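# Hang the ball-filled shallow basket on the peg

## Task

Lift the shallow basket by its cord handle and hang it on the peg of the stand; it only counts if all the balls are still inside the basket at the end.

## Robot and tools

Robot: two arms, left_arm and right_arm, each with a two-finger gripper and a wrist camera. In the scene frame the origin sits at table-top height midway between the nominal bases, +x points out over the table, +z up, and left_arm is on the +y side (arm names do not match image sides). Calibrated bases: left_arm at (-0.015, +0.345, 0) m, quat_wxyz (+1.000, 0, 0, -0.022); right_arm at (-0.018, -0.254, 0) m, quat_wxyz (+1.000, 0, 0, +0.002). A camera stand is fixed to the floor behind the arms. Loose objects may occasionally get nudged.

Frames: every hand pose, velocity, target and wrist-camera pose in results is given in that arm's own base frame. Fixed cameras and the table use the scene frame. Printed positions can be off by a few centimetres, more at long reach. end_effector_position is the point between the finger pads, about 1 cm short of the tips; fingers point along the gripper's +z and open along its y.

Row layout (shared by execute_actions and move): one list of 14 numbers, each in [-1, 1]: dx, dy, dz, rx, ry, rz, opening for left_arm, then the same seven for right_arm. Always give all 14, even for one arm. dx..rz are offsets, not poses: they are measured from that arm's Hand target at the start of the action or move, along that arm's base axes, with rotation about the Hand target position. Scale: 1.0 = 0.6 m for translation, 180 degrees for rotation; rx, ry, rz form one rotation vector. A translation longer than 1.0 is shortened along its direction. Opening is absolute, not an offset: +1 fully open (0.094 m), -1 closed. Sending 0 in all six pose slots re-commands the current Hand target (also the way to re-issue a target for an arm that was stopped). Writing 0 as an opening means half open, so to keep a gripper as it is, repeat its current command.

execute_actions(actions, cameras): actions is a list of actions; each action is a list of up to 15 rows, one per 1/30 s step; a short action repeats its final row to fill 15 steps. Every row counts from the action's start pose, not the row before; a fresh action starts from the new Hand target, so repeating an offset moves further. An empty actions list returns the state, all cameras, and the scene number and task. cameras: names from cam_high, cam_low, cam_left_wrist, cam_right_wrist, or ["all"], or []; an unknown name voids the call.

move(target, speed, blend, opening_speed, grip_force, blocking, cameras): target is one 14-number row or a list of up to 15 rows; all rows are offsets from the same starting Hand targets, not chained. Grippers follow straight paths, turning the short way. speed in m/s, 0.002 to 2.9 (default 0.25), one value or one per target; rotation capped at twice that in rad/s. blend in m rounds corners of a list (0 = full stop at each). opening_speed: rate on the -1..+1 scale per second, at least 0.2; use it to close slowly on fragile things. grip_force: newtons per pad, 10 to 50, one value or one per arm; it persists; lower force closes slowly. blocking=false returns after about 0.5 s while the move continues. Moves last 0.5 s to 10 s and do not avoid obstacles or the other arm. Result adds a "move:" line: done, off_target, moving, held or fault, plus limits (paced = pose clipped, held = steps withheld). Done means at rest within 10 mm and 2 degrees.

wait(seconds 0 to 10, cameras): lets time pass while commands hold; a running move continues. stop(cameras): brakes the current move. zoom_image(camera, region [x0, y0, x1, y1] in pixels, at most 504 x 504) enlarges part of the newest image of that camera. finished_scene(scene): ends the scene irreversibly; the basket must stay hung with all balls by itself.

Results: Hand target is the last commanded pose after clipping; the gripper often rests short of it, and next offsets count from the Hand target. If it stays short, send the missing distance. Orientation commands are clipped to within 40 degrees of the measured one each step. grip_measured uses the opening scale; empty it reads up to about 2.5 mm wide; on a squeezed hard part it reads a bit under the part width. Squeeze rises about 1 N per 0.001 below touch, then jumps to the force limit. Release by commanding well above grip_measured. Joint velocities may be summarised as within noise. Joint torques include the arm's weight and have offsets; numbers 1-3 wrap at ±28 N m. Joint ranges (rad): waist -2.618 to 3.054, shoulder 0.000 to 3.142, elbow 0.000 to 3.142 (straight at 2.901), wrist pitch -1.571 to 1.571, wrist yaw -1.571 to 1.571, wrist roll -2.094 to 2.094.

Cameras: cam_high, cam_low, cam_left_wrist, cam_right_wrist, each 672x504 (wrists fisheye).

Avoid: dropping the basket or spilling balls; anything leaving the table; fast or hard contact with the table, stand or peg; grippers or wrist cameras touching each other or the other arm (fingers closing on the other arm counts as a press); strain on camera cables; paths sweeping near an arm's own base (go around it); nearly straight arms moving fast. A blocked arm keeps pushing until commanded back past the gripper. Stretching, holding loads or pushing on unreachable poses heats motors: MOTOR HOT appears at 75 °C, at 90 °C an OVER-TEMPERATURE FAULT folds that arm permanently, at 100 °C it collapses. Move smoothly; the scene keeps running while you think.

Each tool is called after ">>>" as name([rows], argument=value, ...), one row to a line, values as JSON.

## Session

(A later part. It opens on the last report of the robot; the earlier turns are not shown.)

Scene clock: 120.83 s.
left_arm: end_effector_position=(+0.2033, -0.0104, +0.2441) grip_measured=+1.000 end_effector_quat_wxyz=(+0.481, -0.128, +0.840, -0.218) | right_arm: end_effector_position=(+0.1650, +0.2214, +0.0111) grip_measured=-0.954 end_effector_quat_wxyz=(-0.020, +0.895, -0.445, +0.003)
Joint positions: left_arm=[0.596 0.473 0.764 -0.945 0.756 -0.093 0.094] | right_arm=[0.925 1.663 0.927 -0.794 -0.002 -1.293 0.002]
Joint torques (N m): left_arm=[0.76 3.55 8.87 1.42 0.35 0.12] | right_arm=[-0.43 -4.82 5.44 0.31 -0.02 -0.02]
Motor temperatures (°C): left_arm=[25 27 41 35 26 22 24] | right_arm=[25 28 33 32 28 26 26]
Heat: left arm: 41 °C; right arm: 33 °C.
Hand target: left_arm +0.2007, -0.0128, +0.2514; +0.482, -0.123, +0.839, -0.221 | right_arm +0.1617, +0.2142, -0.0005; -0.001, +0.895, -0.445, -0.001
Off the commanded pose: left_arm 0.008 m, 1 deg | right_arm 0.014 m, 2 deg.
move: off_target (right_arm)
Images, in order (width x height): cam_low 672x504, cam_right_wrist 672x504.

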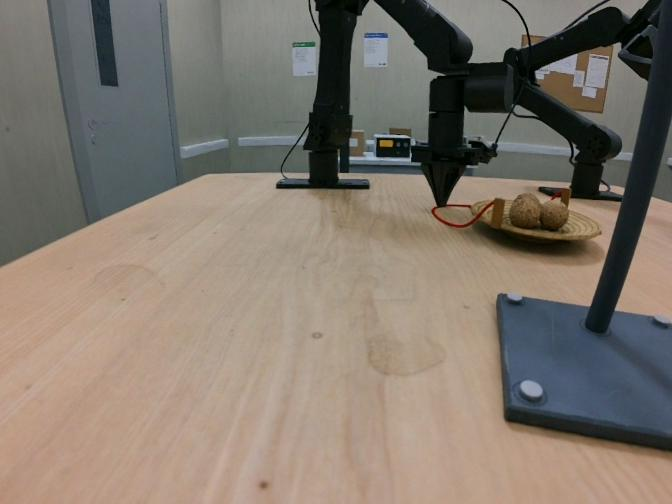

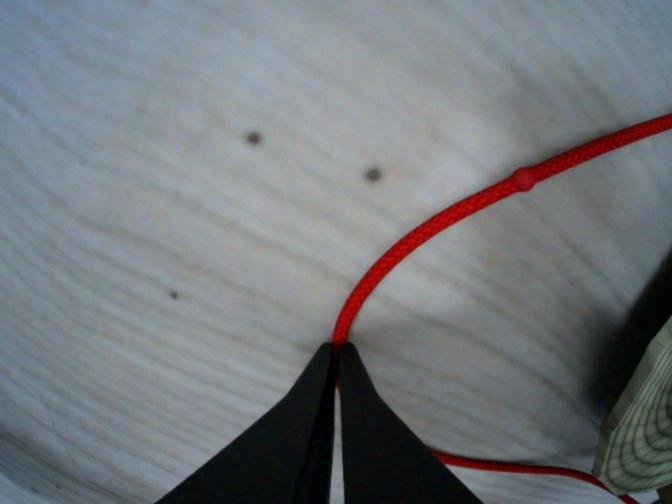

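>>> move([
  [0,0,0,0,0,0,1,0.13,0.083,0.19,0,0,0,-1],
  [0,0,0,0,0,0,1,0.267,0.167,0.325,0,0,0,-1],
], cameras=["all"], blend=0.03, speed=0.15)

Scene clock: 130.17 s.
left_arm: end_effector_position=(+0.2033, -0.0104, +0.2441) grip_measured=+1.000 end_effector_quat_wxyz=(+0.481, -0.128, +0.840, -0.218) | right_arm: end_effector_position=(+0.3187, +0.3140, +0.2057) grip_measured=-0.954 end_effector_quat_wxyz=(-0.107, +0.889, -0.443, +0.036)
Joint positions: left_arm=[0.596 0.473 0.764 -0.945 0.756 -0.093 0.094] | right_arm=[0.775 2.15 2.363 -1.557 -0.002 -1.442 0.002]
Joint torques (N m): left_arm=[0.76 3.54 8.87 1.42 0.35 0.12] | right_arm=[-0.35 -8.87 9.65 0.41 -0.04 -0.02]
Heat: left arm: 41 °C; right arm: 33 °C.
Hand target: left_arm +0.2007, -0.0128, +0.2514; +0.482, -0.123, +0.839, -0.221 | right_arm +0.3219, +0.3144, +0.1945; -0.001, +0.895, -0.445, -0.001
Off the commanded pose: left_arm 0.008 m, 1 deg | right_arm 0.012 m, 13 deg.
joint sent to its limit (right arm) — joint 4 (wrist pitch), lower limit. The joint targets are off in orientation, not in position.
move: off_target (right_arm)

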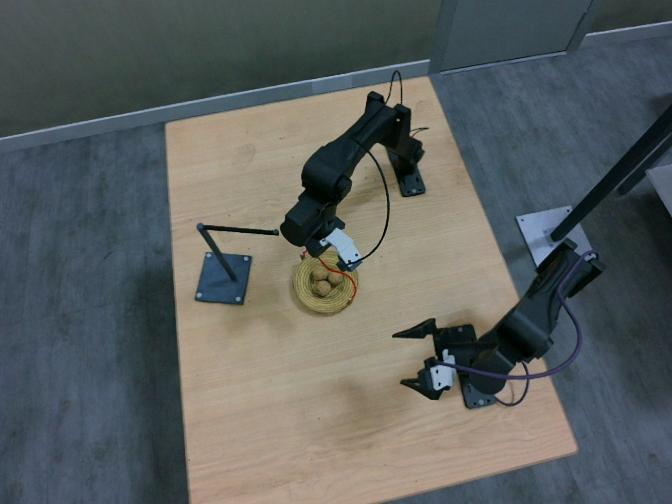

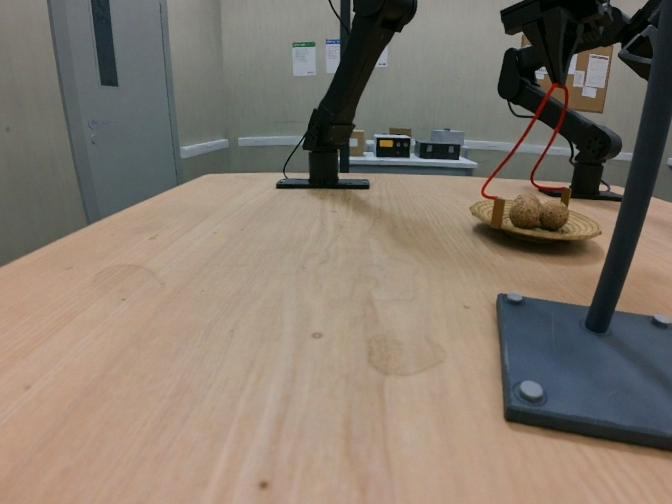

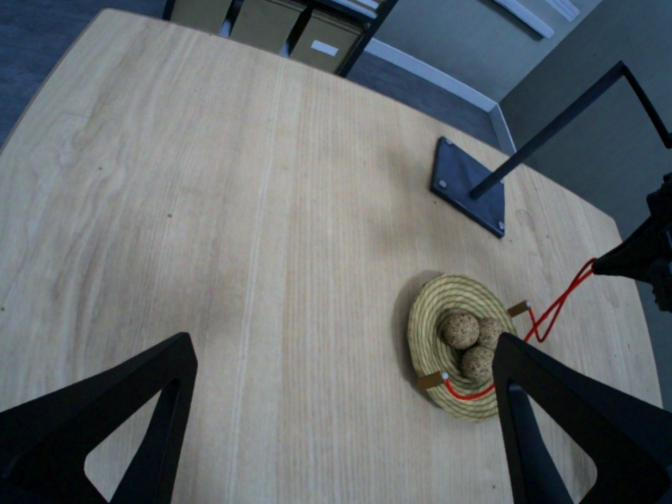

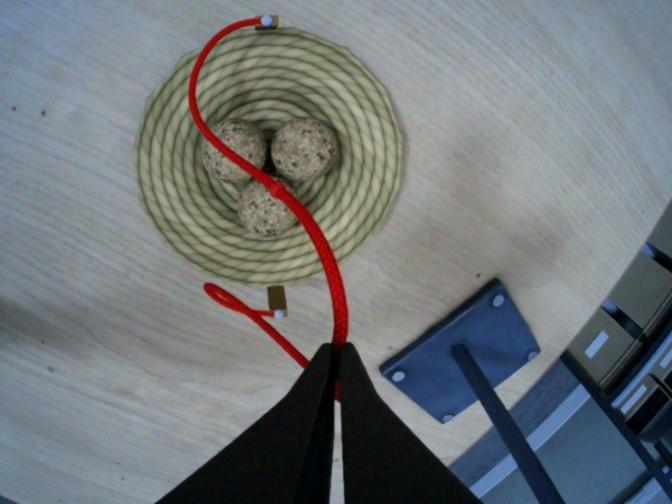

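>>> move(target=[0,0,0,0,0,0,1,-0.008,0.003,0.055,0,0,0,-1], cameras=["all"], speed=0.06)

Scene clock: 163.87 s.
left_arm: end_effector_position=(+0.2033, -0.0104, +0.2441) grip_measured=+1.000 end_effector_quat_wxyz=(+0.481, -0.128, +0.840, -0.218) | right_arm: end_effector_position=(+0.3206, +0.3159, +0.2120) grip_measured=-0.954 end_effector_quat_wxyz=(-0.117, +0.888, -0.442, +0.040)
Joint positions: left_arm=[0.596 0.473 0.764 -0.945 0.756 -0.093 0.094] | right_arm=[0.775 2.15 2.385 -1.558 -0.002 -1.443 0.002]
Joint torques (N m): left_arm=[0.75 3.54 8.9 1.42 0.35 0.12] | right_arm=[0.47 -13.75 9.92 0.44 -0.02 0.09]
Heat: left arm: 41 °C; right arm: 35 °C.
Hand target: left_arm +0.2007, -0.0128, +0.2514; +0.482, -0.123, +0.839, -0.221 | right_arm +0.3171, +0.3162, +0.2275; -0.001, +0.895, -0.445, -0.001
Off the commanded pose: left_arm 0.008 m, 1 deg | right_arm 0.016 m, 14 deg.
joint sent to its limit (right arm) — joint 4 (wrist pitch), lower limit. The joint targets are off in orientation, not in position.
move: off_target (right_arm)

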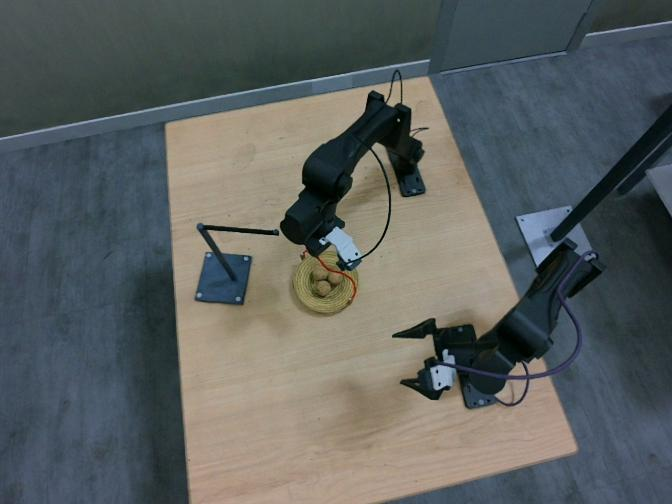

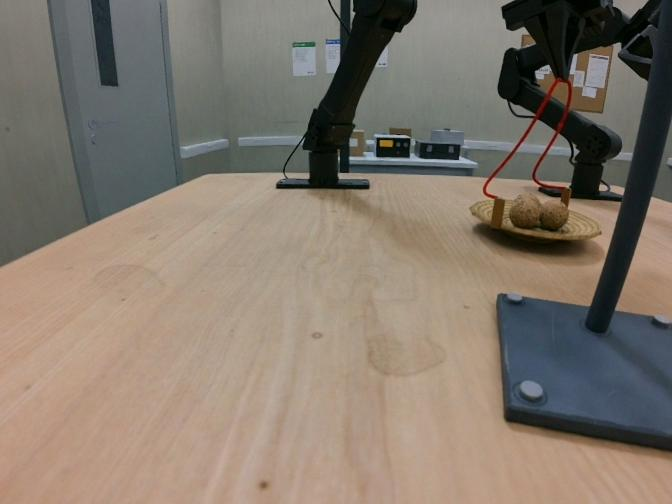

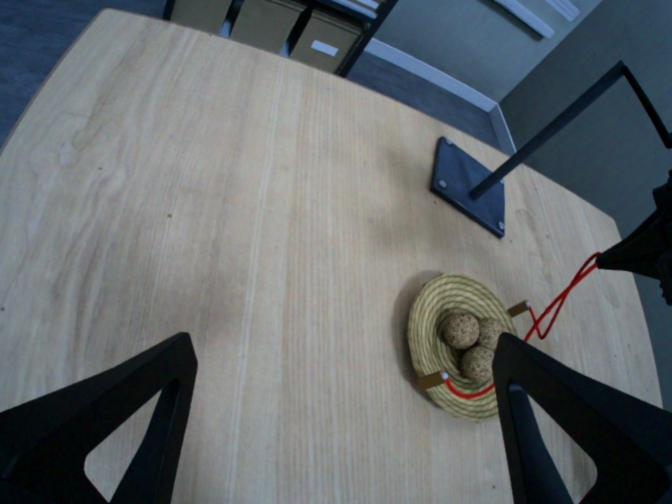

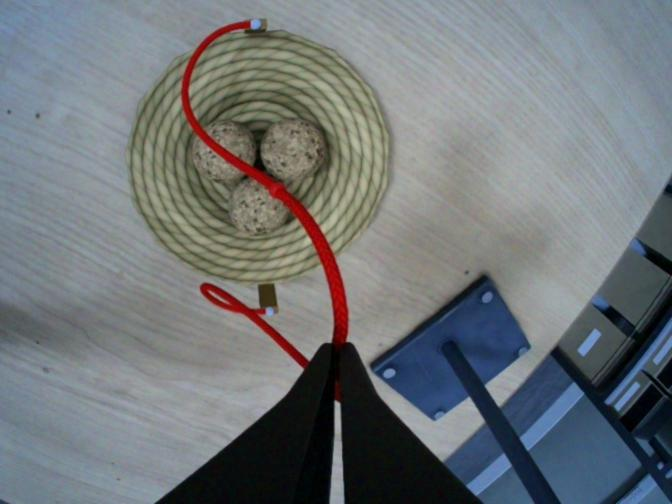

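>>> move(target=[0,0,0,0,0,0,1,0.0,0.0,0.075,0.118,-0.118,0,-1], cameras=["all"], speed=0.06)

Scene clock: 169.27 s.
left_arm: end_effector_position=(+0.2033, -0.0104, +0.2441) grip_measured=+1.000 end_effector_quat_wxyz=(+0.481, -0.128, +0.840, -0.218) | right_arm: end_effector_position=(+0.3241, +0.3193, +0.2624) grip_measured=-0.954 end_effector_quat_wxyz=(-0.236, +0.867, -0.431, +0.081)
Joint positions: left_arm=[0.596 0.473 0.764 -0.945 0.756 -0.093 0.094] | right_arm=[0.775 1.917 2.15 -1.3 -0.002 -1.443 0.002]
Joint torques (N m): left_arm=[0.76 3.54 8.87 1.42 0.34 0.12] | right_arm=[0.36 -13.7 6.06 0.97 -0.06 0.08]
Heat: left arm: 41 °C; right arm: 34 °C.
Hand target: left_arm +0.2007, -0.0128, +0.2514; +0.482, -0.123, +0.839, -0.221 | right_arm +0.3171, +0.3162, +0.2726; -0.247, +0.865, -0.430, +0.082
Off the commanded pose: left_arm 0.008 m, 1 deg | right_arm 0.013 m, 1 deg.
move: off_target (right_arm)

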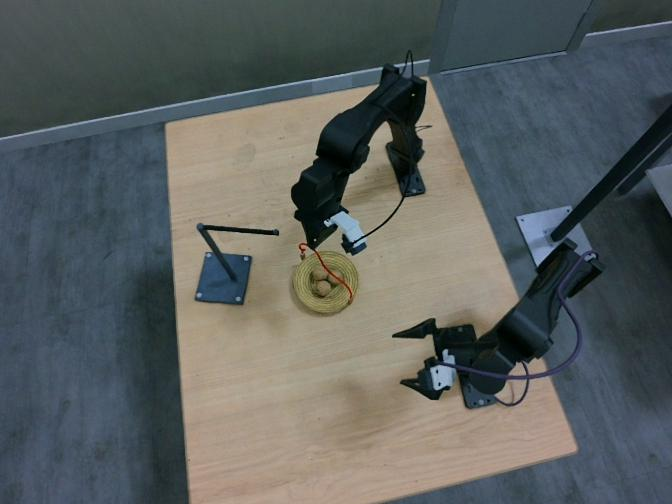

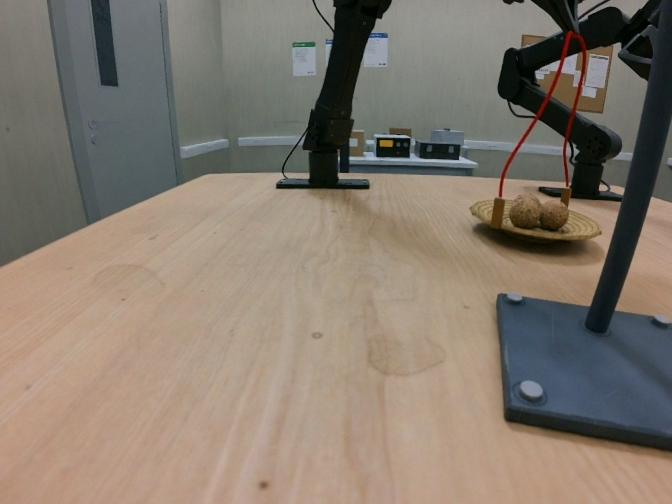

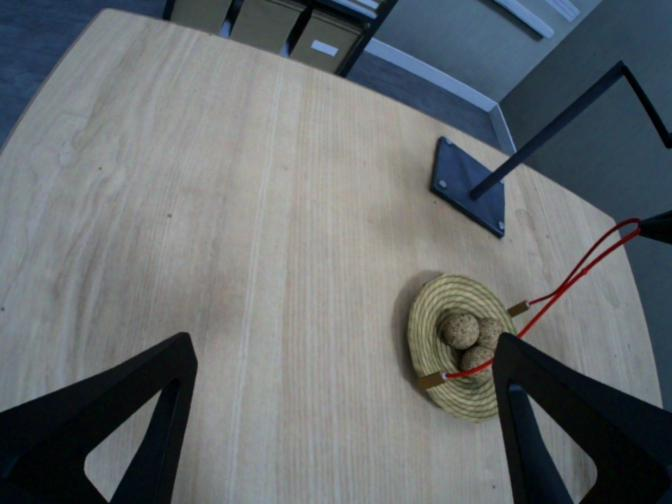

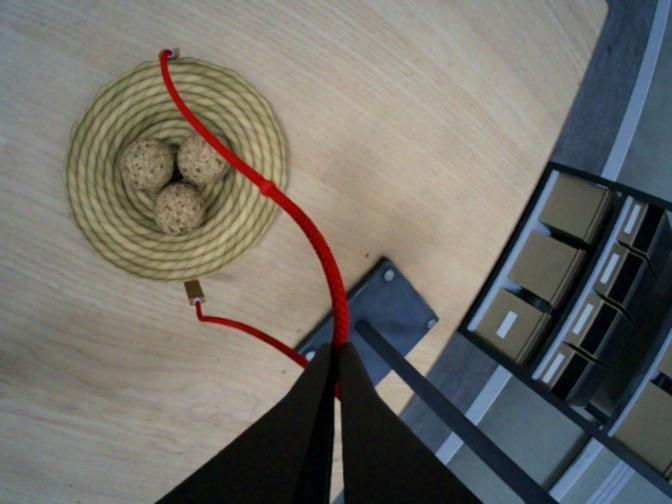

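>>> move(target=[0,0,0,0,0,0,1,-0.013,0.0,0.03,0,0,0,-1], cameras=["cam_low","cam_left_wrist","cam_right_wrist"], speed=0.04)

Scene clock: 205.80 s.
left_arm: end_effector_position=(+0.2033, -0.0104, +0.2441) grip_measured=+1.000 end_effector_quat_wxyz=(+0.481, -0.128, +0.840, -0.218) | right_arm: end_effector_position=(+0.3120, +0.3164, +0.2740) grip_measured=-0.954 end_effector_quat_wxyz=(-0.229, +0.870, -0.429, +0.077)
Joint positions: left_arm=[0.596 0.473 0.764 -0.945 0.756 -0.093 0.094] | right_arm=[0.791 1.917 2.211 -1.375 0.001 -1.435 0.002]
Joint torques (N m): left_arm=[0.75 3.52 8.87 1.42 0.35 0.13] | right_arm=[0.36 -11.54 10.86 0.84 -0.01 0.14]
Motor temperatures (°C): left_arm=[25 27 42 34 26 22 24] | right_arm=[25 40 33 33 28 26 28]
Heat: left arm: 42 °C; right arm: 40 °C.
Hand target: left_arm +0.2007, -0.0128, +0.2514; +0.482, -0.123, +0.839, -0.221 | right_arm +0.3093, +0.3162, +0.2906; -0.246, +0.865, -0.430, +0.082
Off the commanded pose: left_arm 0.008 m, 1 deg | right_arm 0.017 m, 2 deg.
move: off_target (right_arm)
Images, in order (width x height): cam_low 672x504, cam_left_wrist 672x504, cam_right_wrist 672x504.

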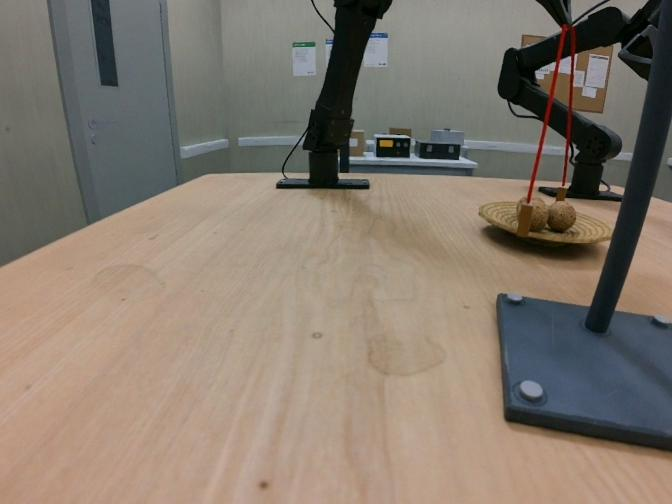

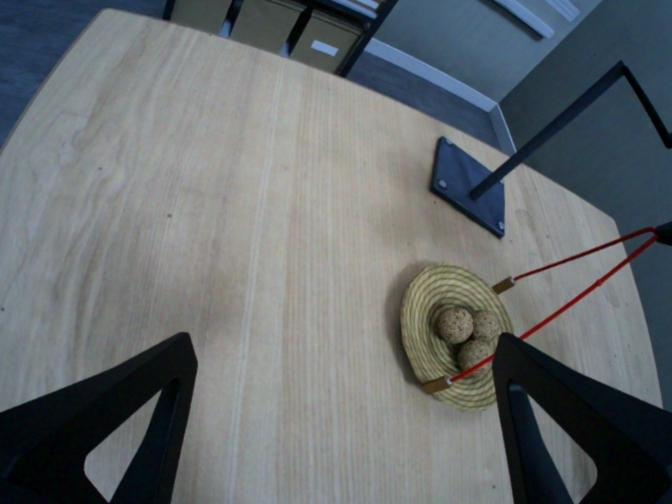

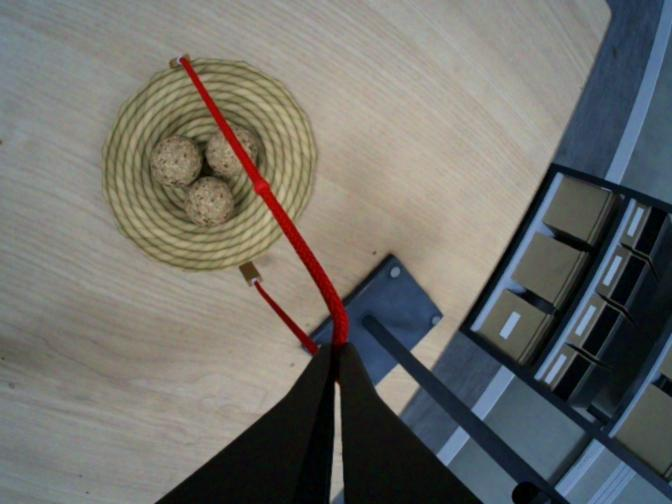

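>>> move(target=[0,0,0,0,0,0,1,0,0.0,0.1,0,0,0,-1], cameras=["all"], speed=0.05)

Scene clock: 211.20 s.
left_arm: end_effector_position=(+0.2033, -0.0104, +0.2441) grip_measured=+1.000 end_effector_quat_wxyz=(+0.481, -0.128, +0.840, -0.218) | right_arm: end_effector_position=(+0.3069, +0.3111, +0.3488) grip_measured=-0.954 end_effector_quat_wxyz=(-0.291, +0.854, -0.421, +0.098)
Joint positions: left_arm=[0.596 0.473 0.764 -0.945 0.756 -0.093 0.094] | right_arm=[0.791 1.992 2.622 -1.576 0.002 -1.435 0.002]
Joint torques (N m): left_arm=[0.76 3.54 8.9 1.42 0.35 0.12] | right_arm=[0.39 -8.13 8.98 1.14 0 0.13]
Heat: left arm: 42 °C; right arm: 39 °C.
Hand target: left_arm +0.2007, -0.0128, +0.2514; +0.482, -0.123, +0.839, -0.221 | right_arm +0.3092, +0.3162, +0.3505; -0.246, +0.865, -0.430, +0.082
Off the commanded pose: left_arm 0.008 m, 1 deg | right_arm 0.006 m, 6 deg.
joint read past its limit (right arm) — joint 4 (wrist pitch), lower limit.
joint sent to its limit (right arm) — joint 4 (wrist pitch), lower limit. The joint targets are off in orientation, not in position.
move: off_target (right_arm)

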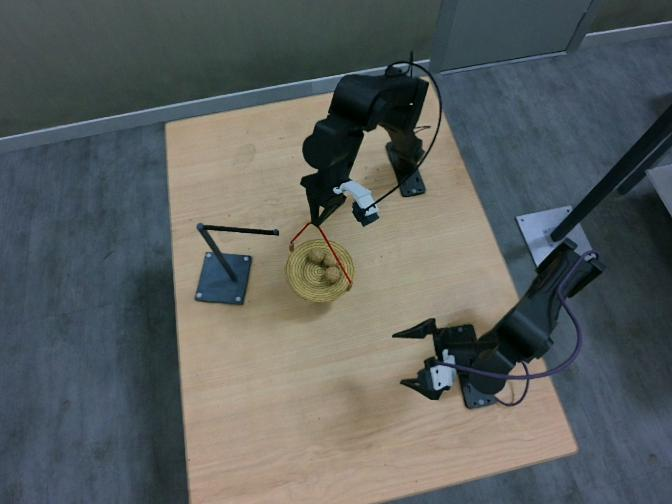

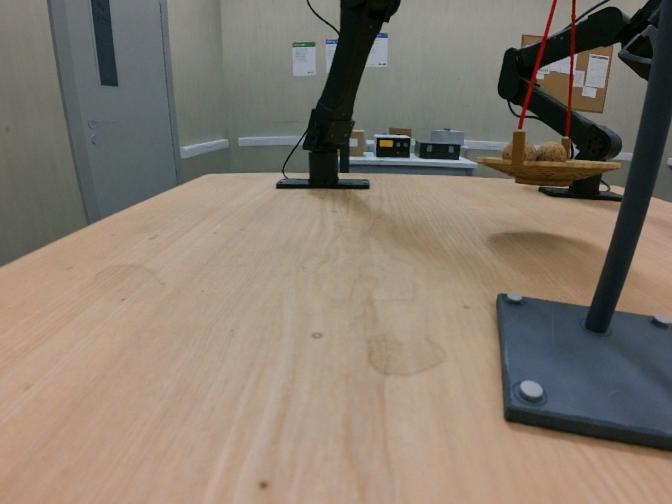

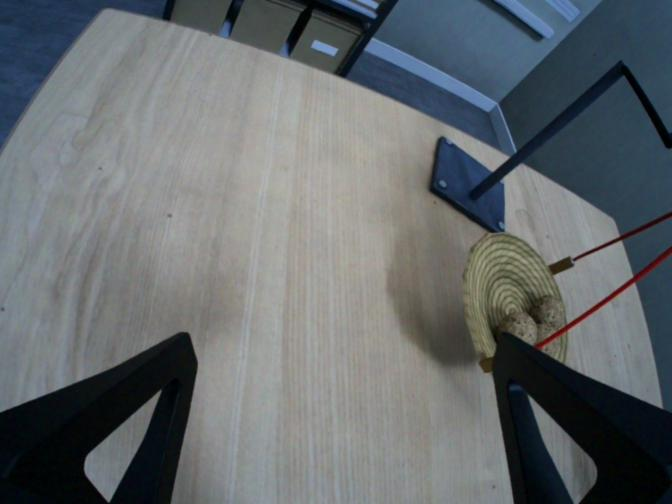

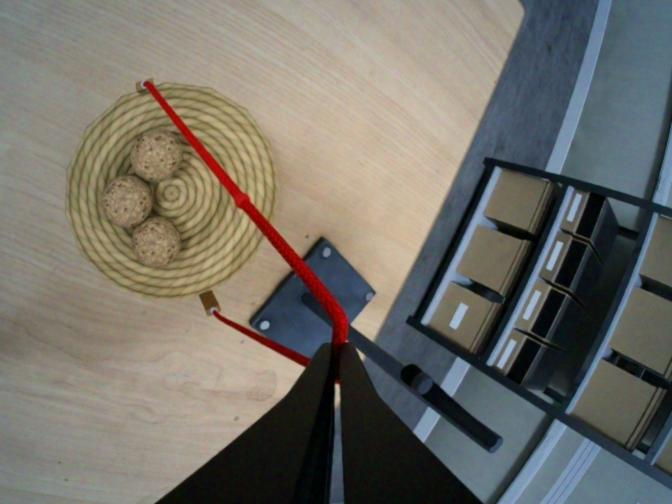

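>>> zoom_image(camera="cam_low", region=[420, 0, 672, 260])

>>> zoom_image(camera="cam_right_wrist", region=[240, 220, 540, 470])

>>> zoom_image(camera="cam_high", region=[180, 160, 420, 340])

Scaled by 1.938 from the camera's 672x504 image, which has a finer 960x720 frame.

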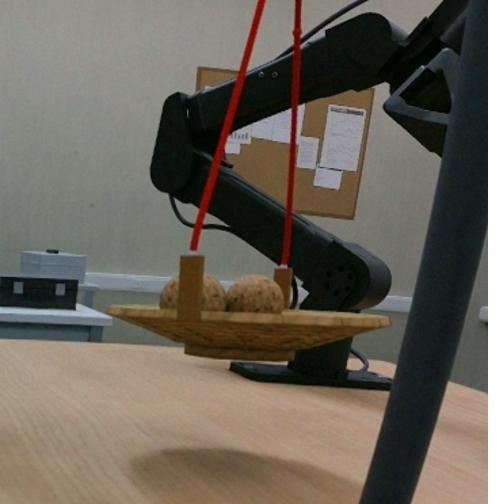

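Scaled by 1.680 from the camera's 672x504 image, which has a finer 960x720 frame.

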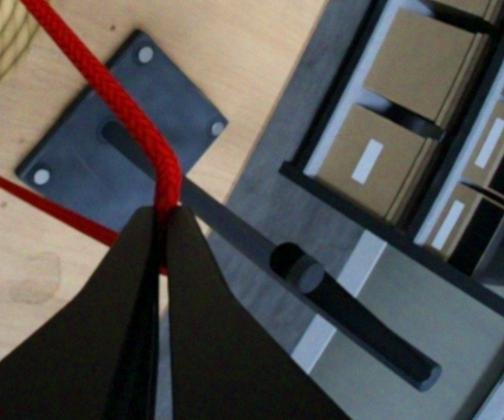

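Scaled by 2.100 from the camera's 672x504 image, which has a finer 960x720 frame.

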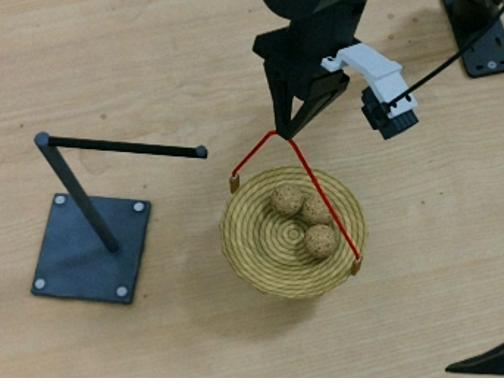

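>>> move(target=[0,0,0,0,0,0,1,0,0.015,0.083,0.2517,0.2037,-0.1733,-1], cameras=["all"], speed=0.12)

Scene clock: 242.00 s.
left_arm: end_effector_position=(+0.2033, -0.0104, +0.2441) grip_measured=+1.000 end_effector_quat_wxyz=(+0.481, -0.128, +0.840, -0.218) | right_arm: end_effector_position=(+0.3187, +0.3290, +0.3778) grip_measured=-0.954 end_effector_quat_wxyz=(+0.352, -0.548, +0.705, +0.280)
Joint positions: left_arm=[0.596 0.473 0.764 -0.945 0.756 -0.093 0.094] | right_arm=[0.582 1.883 2.357 -1.265 -0.58 -0.496 0.002]
Joint torques (N m): left_arm=[0.75 3.54 8.88 1.42 0.35 0.11] | right_arm=[-0.35 -13.7 6.01 1.48 -0.57 0.11]
Motor temperatures (°C): left_arm=[25 27 42 34 26 22 24] | right_arm=[25 34 34 34 28 26 29]
Heat: left arm: 42 °C; right arm: 34 °C.
Hand target: left_arm +0.2007, -0.0128, +0.2514; +0.482, -0.123, +0.839, -0.221 | right_arm +0.3092, +0.3252, +0.4003; +0.379, -0.547, +0.688, +0.290
Off the commanded pose: left_arm 0.008 m, 1 deg | right_arm 0.025 m, 4 deg.
move: off_target (right_arm)

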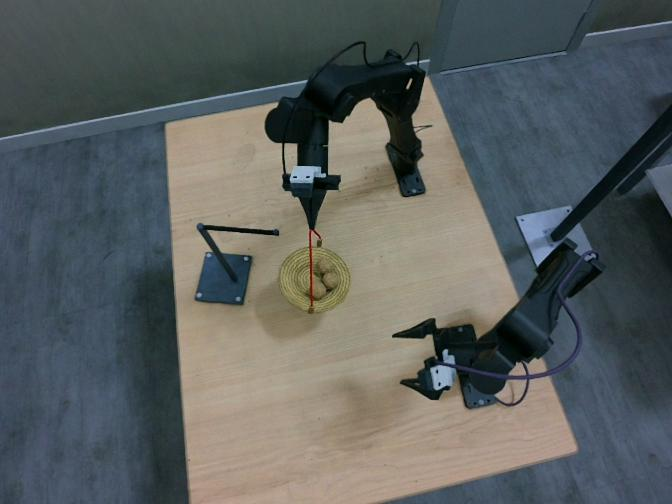

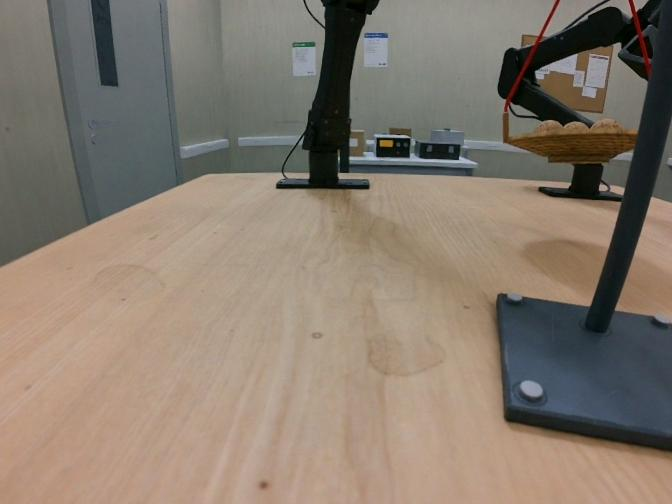

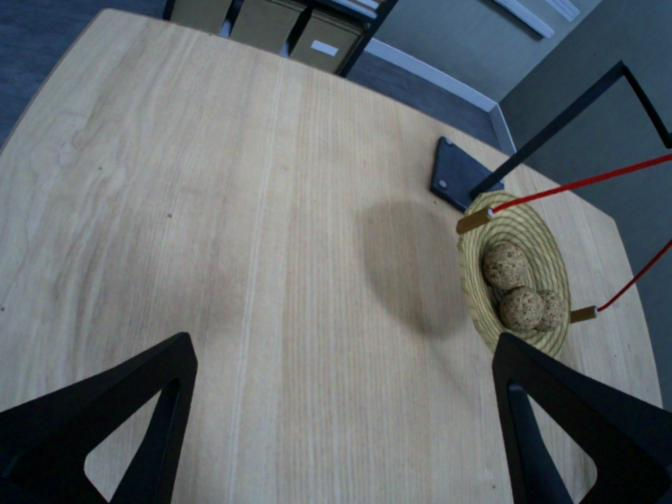

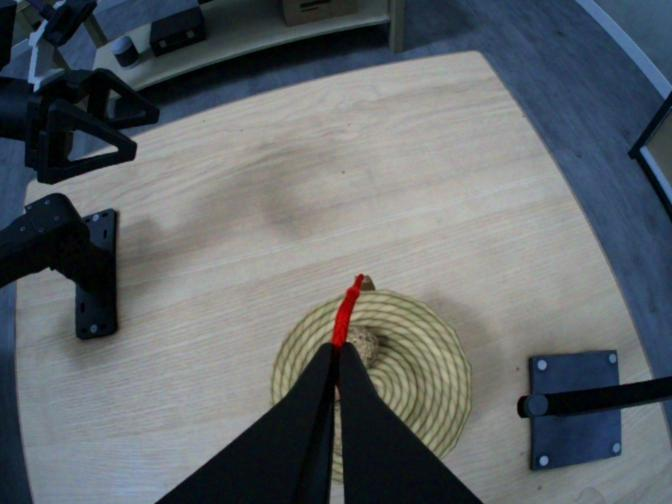

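>>> zoom_image(camera="cam_low", region=[440, 0, 672, 240])

>>> zoom_image(camera="cam_high", region=[180, 160, 420, 340])

>>> zoom_image(camera="cam_right_wrist", region=[250, 240, 672, 504])

Scaled by 2.100 from the camera's 672x504 image, which has a finer 960x720 frame.

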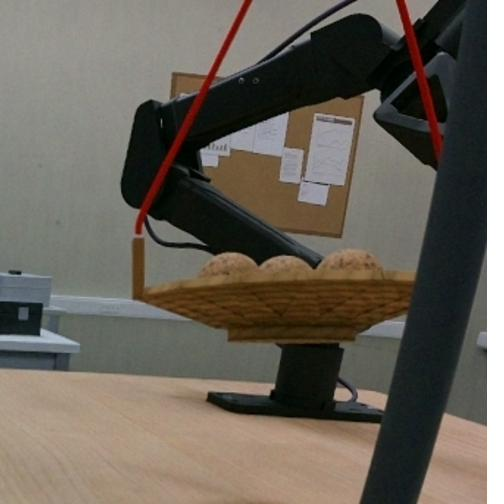

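Scaled by 2.100 from the camera's 672x504 image, which has a finer 960x720 frame.

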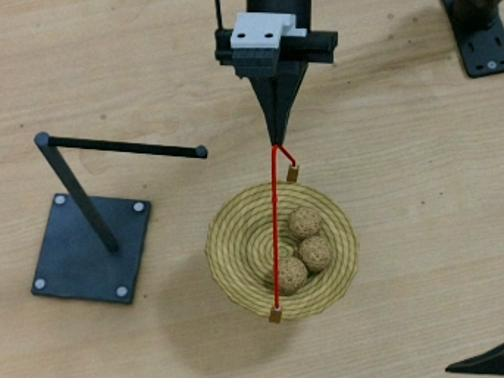

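Scaled by 1.194 from the camera's 672x504 image, which has a finer 960x720 frame.

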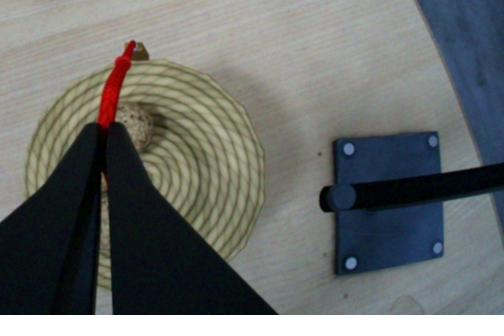

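>>> move([
  [0,0,0,0,0,0,1,0,-0.035,0.0,0,0,0,-1],
  [0,0,0,0,0,0,1,0.085,-0.045,0.0,0,0,0,-1],
], cameras=["all"], speed=0.06, blend=0.01)

>>> zoom_image(camera="cam_right_wrist", region=[250, 240, 672, 504])

>>> zoom_image(camera="cam_high", region=[180, 160, 420, 340])

Scene clock: 256.47 s.
left_arm: end_effector_position=(+0.2033, -0.0104, +0.2441) grip_measured=+1.000 end_effector_quat_wxyz=(+0.481, -0.128, +0.840, -0.218) | right_arm: end_effector_position=(+0.3560, +0.2940, +0.4007) grip_measured=-0.954 end_effector_quat_wxyz=(+0.380, -0.542, +0.695, +0.280)
Joint positions: left_arm=[0.596 0.473 0.764 -0.945 0.756 -0.093 0.094] | right_arm=[0.44 2.075 2.757 -1.476 -0.681 -0.596 0.002]
Joint torques (N m): left_arm=[0.75 3.54 8.9 1.42 0.35 0.12] | right_arm=[-0.38 -7.87 8.94 1.25 -0.65 -0.04]
Heat: left arm: 42 °C; right arm: 36 °C.
Hand target: left_arm +0.2007, -0.0128, +0.2514; +0.482, -0.123, +0.839, -0.221 | right_arm +0.3603, +0.2982, +0.4003; +0.379, -0.547, +0.688, +0.290
Off the commanded pose: left_arm 0.008 m, 1 deg | right_arm 0.006 m, 2 deg.
move: done

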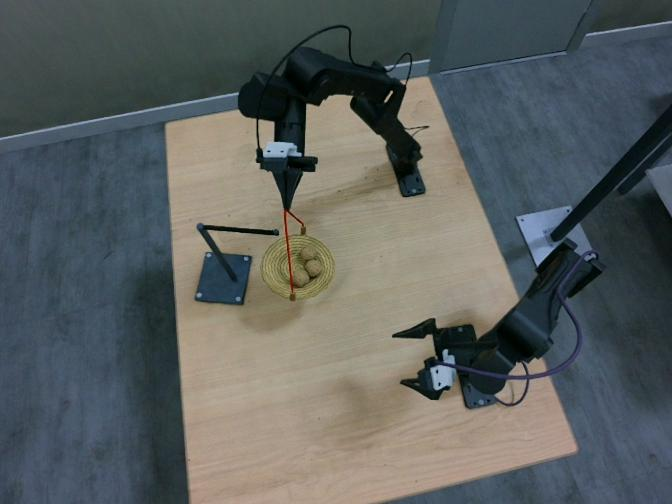

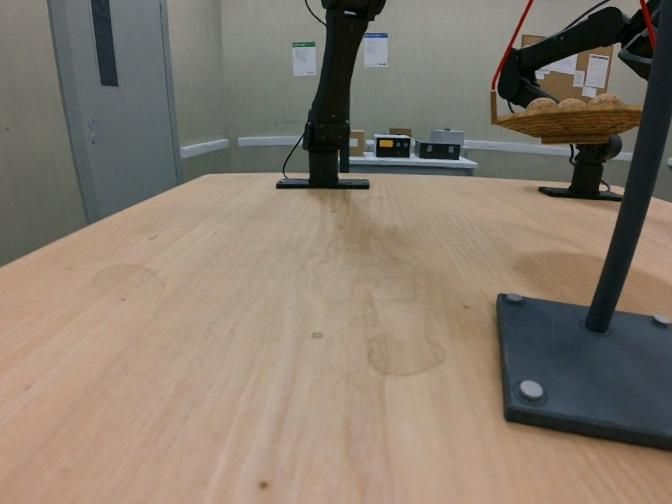

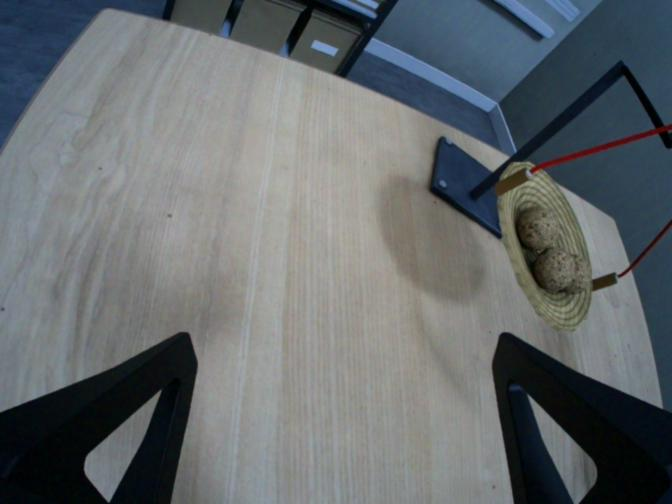

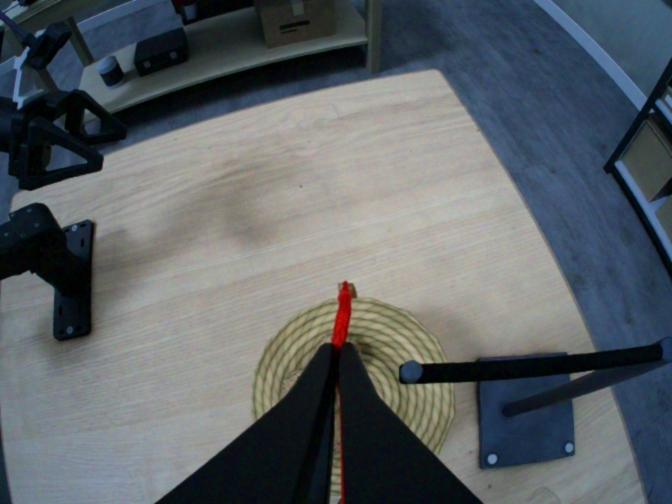

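Scaled by 1.194 from the camera's 672x504 image, which has a finer 960x720 frame.

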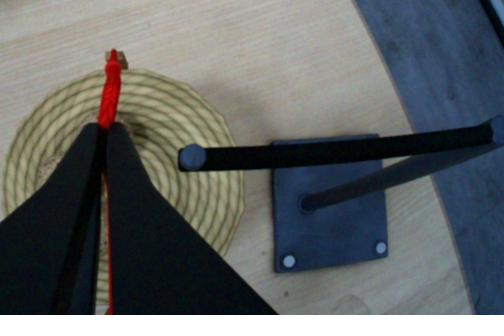

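Scaled by 2.100 from the camera's 672x504 image, which has a finer 960x720 frame.

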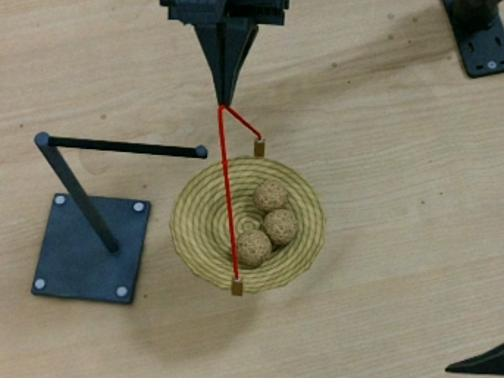

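>>> move(target=[0,0,0,0,0,0,1,0.138,-0.017,0.0,0,0,0,-1], cameras=["all"], speed=0.06)

>>> zoom_image(camera="cam_right_wrist", region=[200, 240, 622, 504])

>>> zoom_image(camera="cam_high", region=[180, 160, 420, 340])

Scene clock: 267.00 s.
left_arm: end_effector_position=(+0.2033, -0.0104, +0.2441) grip_measured=+1.000 end_effector_quat_wxyz=(+0.481, -0.128, +0.840, -0.218) | right_arm: end_effector_position=(+0.4356, +0.2840, +0.3978) grip_measured=-0.954 end_effector_quat_wxyz=(+0.446, -0.504, +0.684, +0.283)
Joint positions: left_arm=[0.596 0.473 0.764 -0.945 0.756 -0.093 0.094] | right_arm=[0.337 2.217 2.835 -1.267 -0.75 -0.547 0.002]
Joint torques (N m): left_arm=[0.76 3.55 8.87 1.42 0.35 0.12] | right_arm=[-0.35 -9.42 9.65 1.56 -0.62 0.09]
Heat: left arm: 43 °C; right arm: 35 °C.
Hand target: left_arm +0.2007, -0.0128, +0.2514; +0.482, -0.123, +0.839, -0.221 | right_arm +0.4431, +0.2880, +0.4002; +0.379, -0.547, +0.688, +0.290
Off the commanded pose: left_arm 0.008 m, 1 deg | right_arm 0.009 m, 9 deg.
elbow stopped short (right arm): the move would have taken joint 3 (elbow) straighter than the controller allows.
move: off_target (right_arm)

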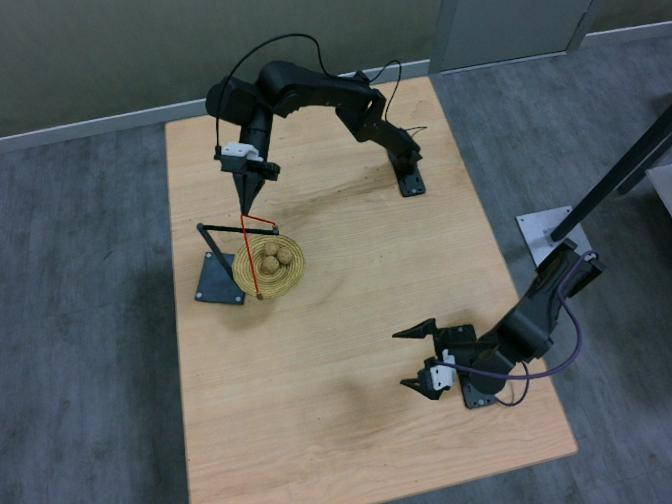

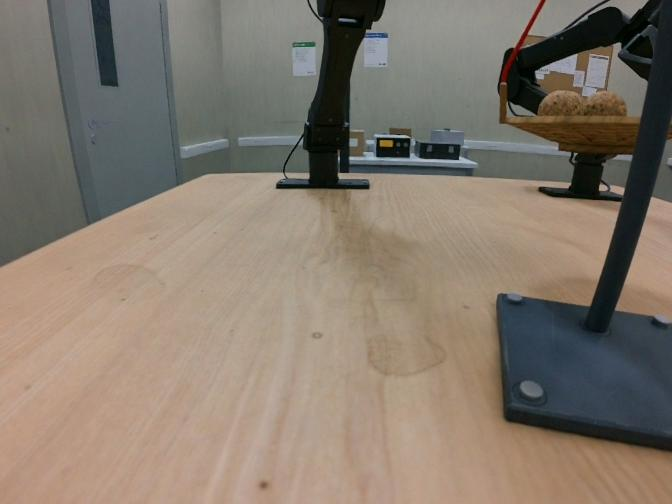

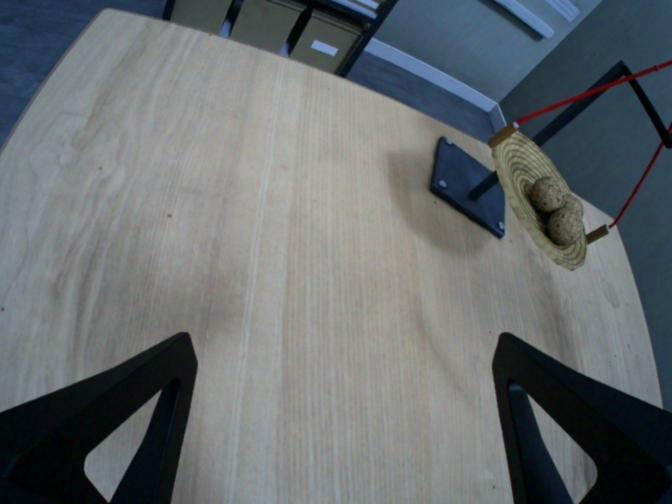

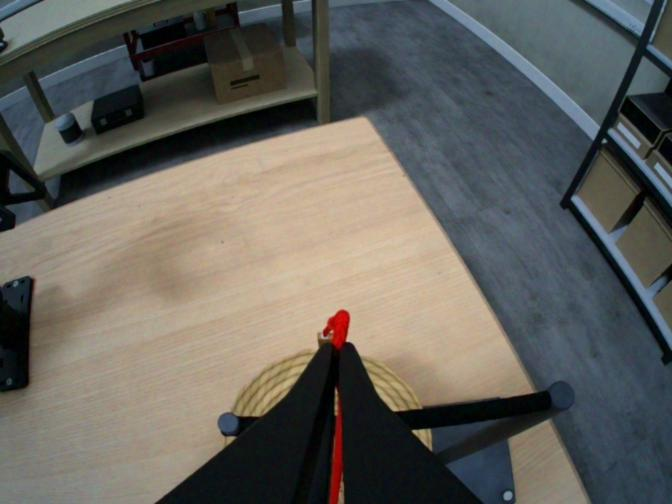

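Scaled by 1.194 from the camera's 672x504 image, which has a finer 960x720 frame.

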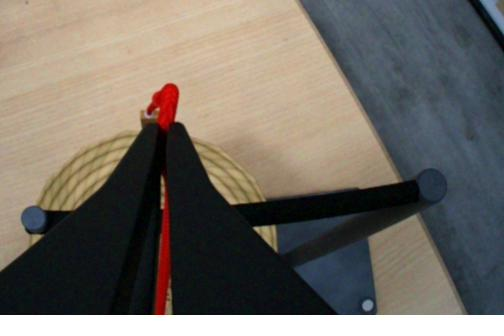

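Scaled by 2.100 from the camera's 672x504 image, which has a finer 960x720 frame.

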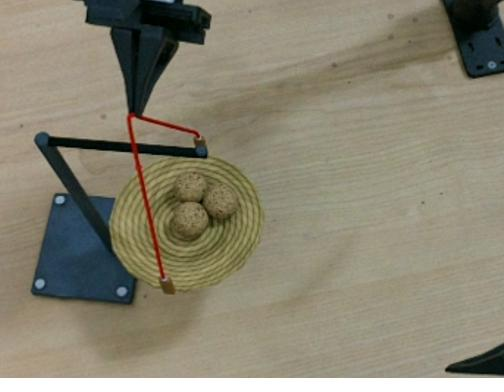

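>>> zoom_image(camera="cam_left_wrist", region=[480, 30, 672, 280])

>>> zoom_image(camera="cam_high", region=[190, 190, 310, 310])

>>> zoom_image(camera="cam_right_wrist", region=[260, 300, 420, 460])

Scaled by 2.016 from the camera's 672x504 image, which has a finer 960x720 frame.

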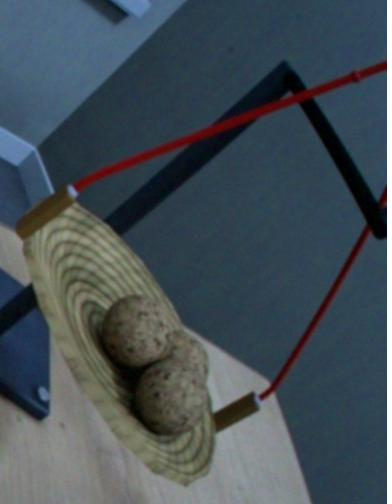

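Scaled by 4.200 from the camera's 672x504 image, which has a finer 960x720 frame.

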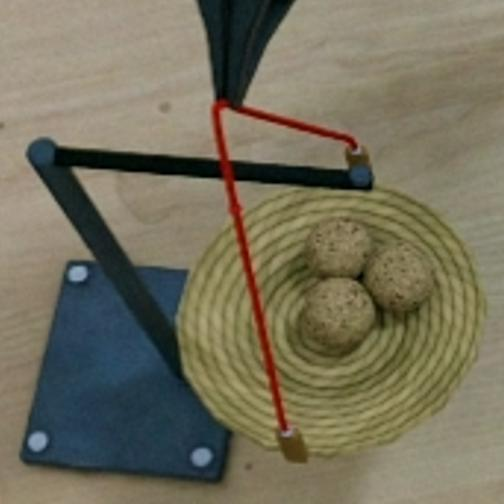

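Scaled by 3.150 from the camera's 672x504 image, which has a finer 960x720 frame.

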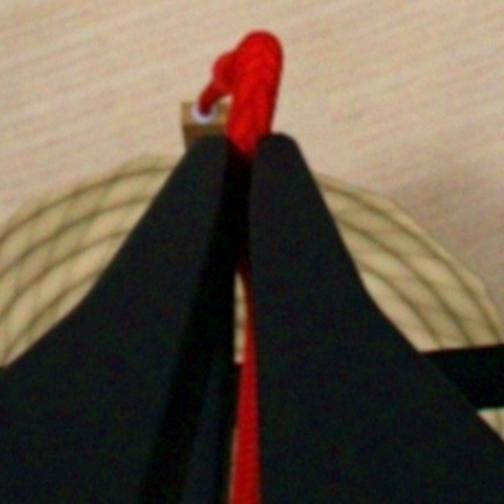

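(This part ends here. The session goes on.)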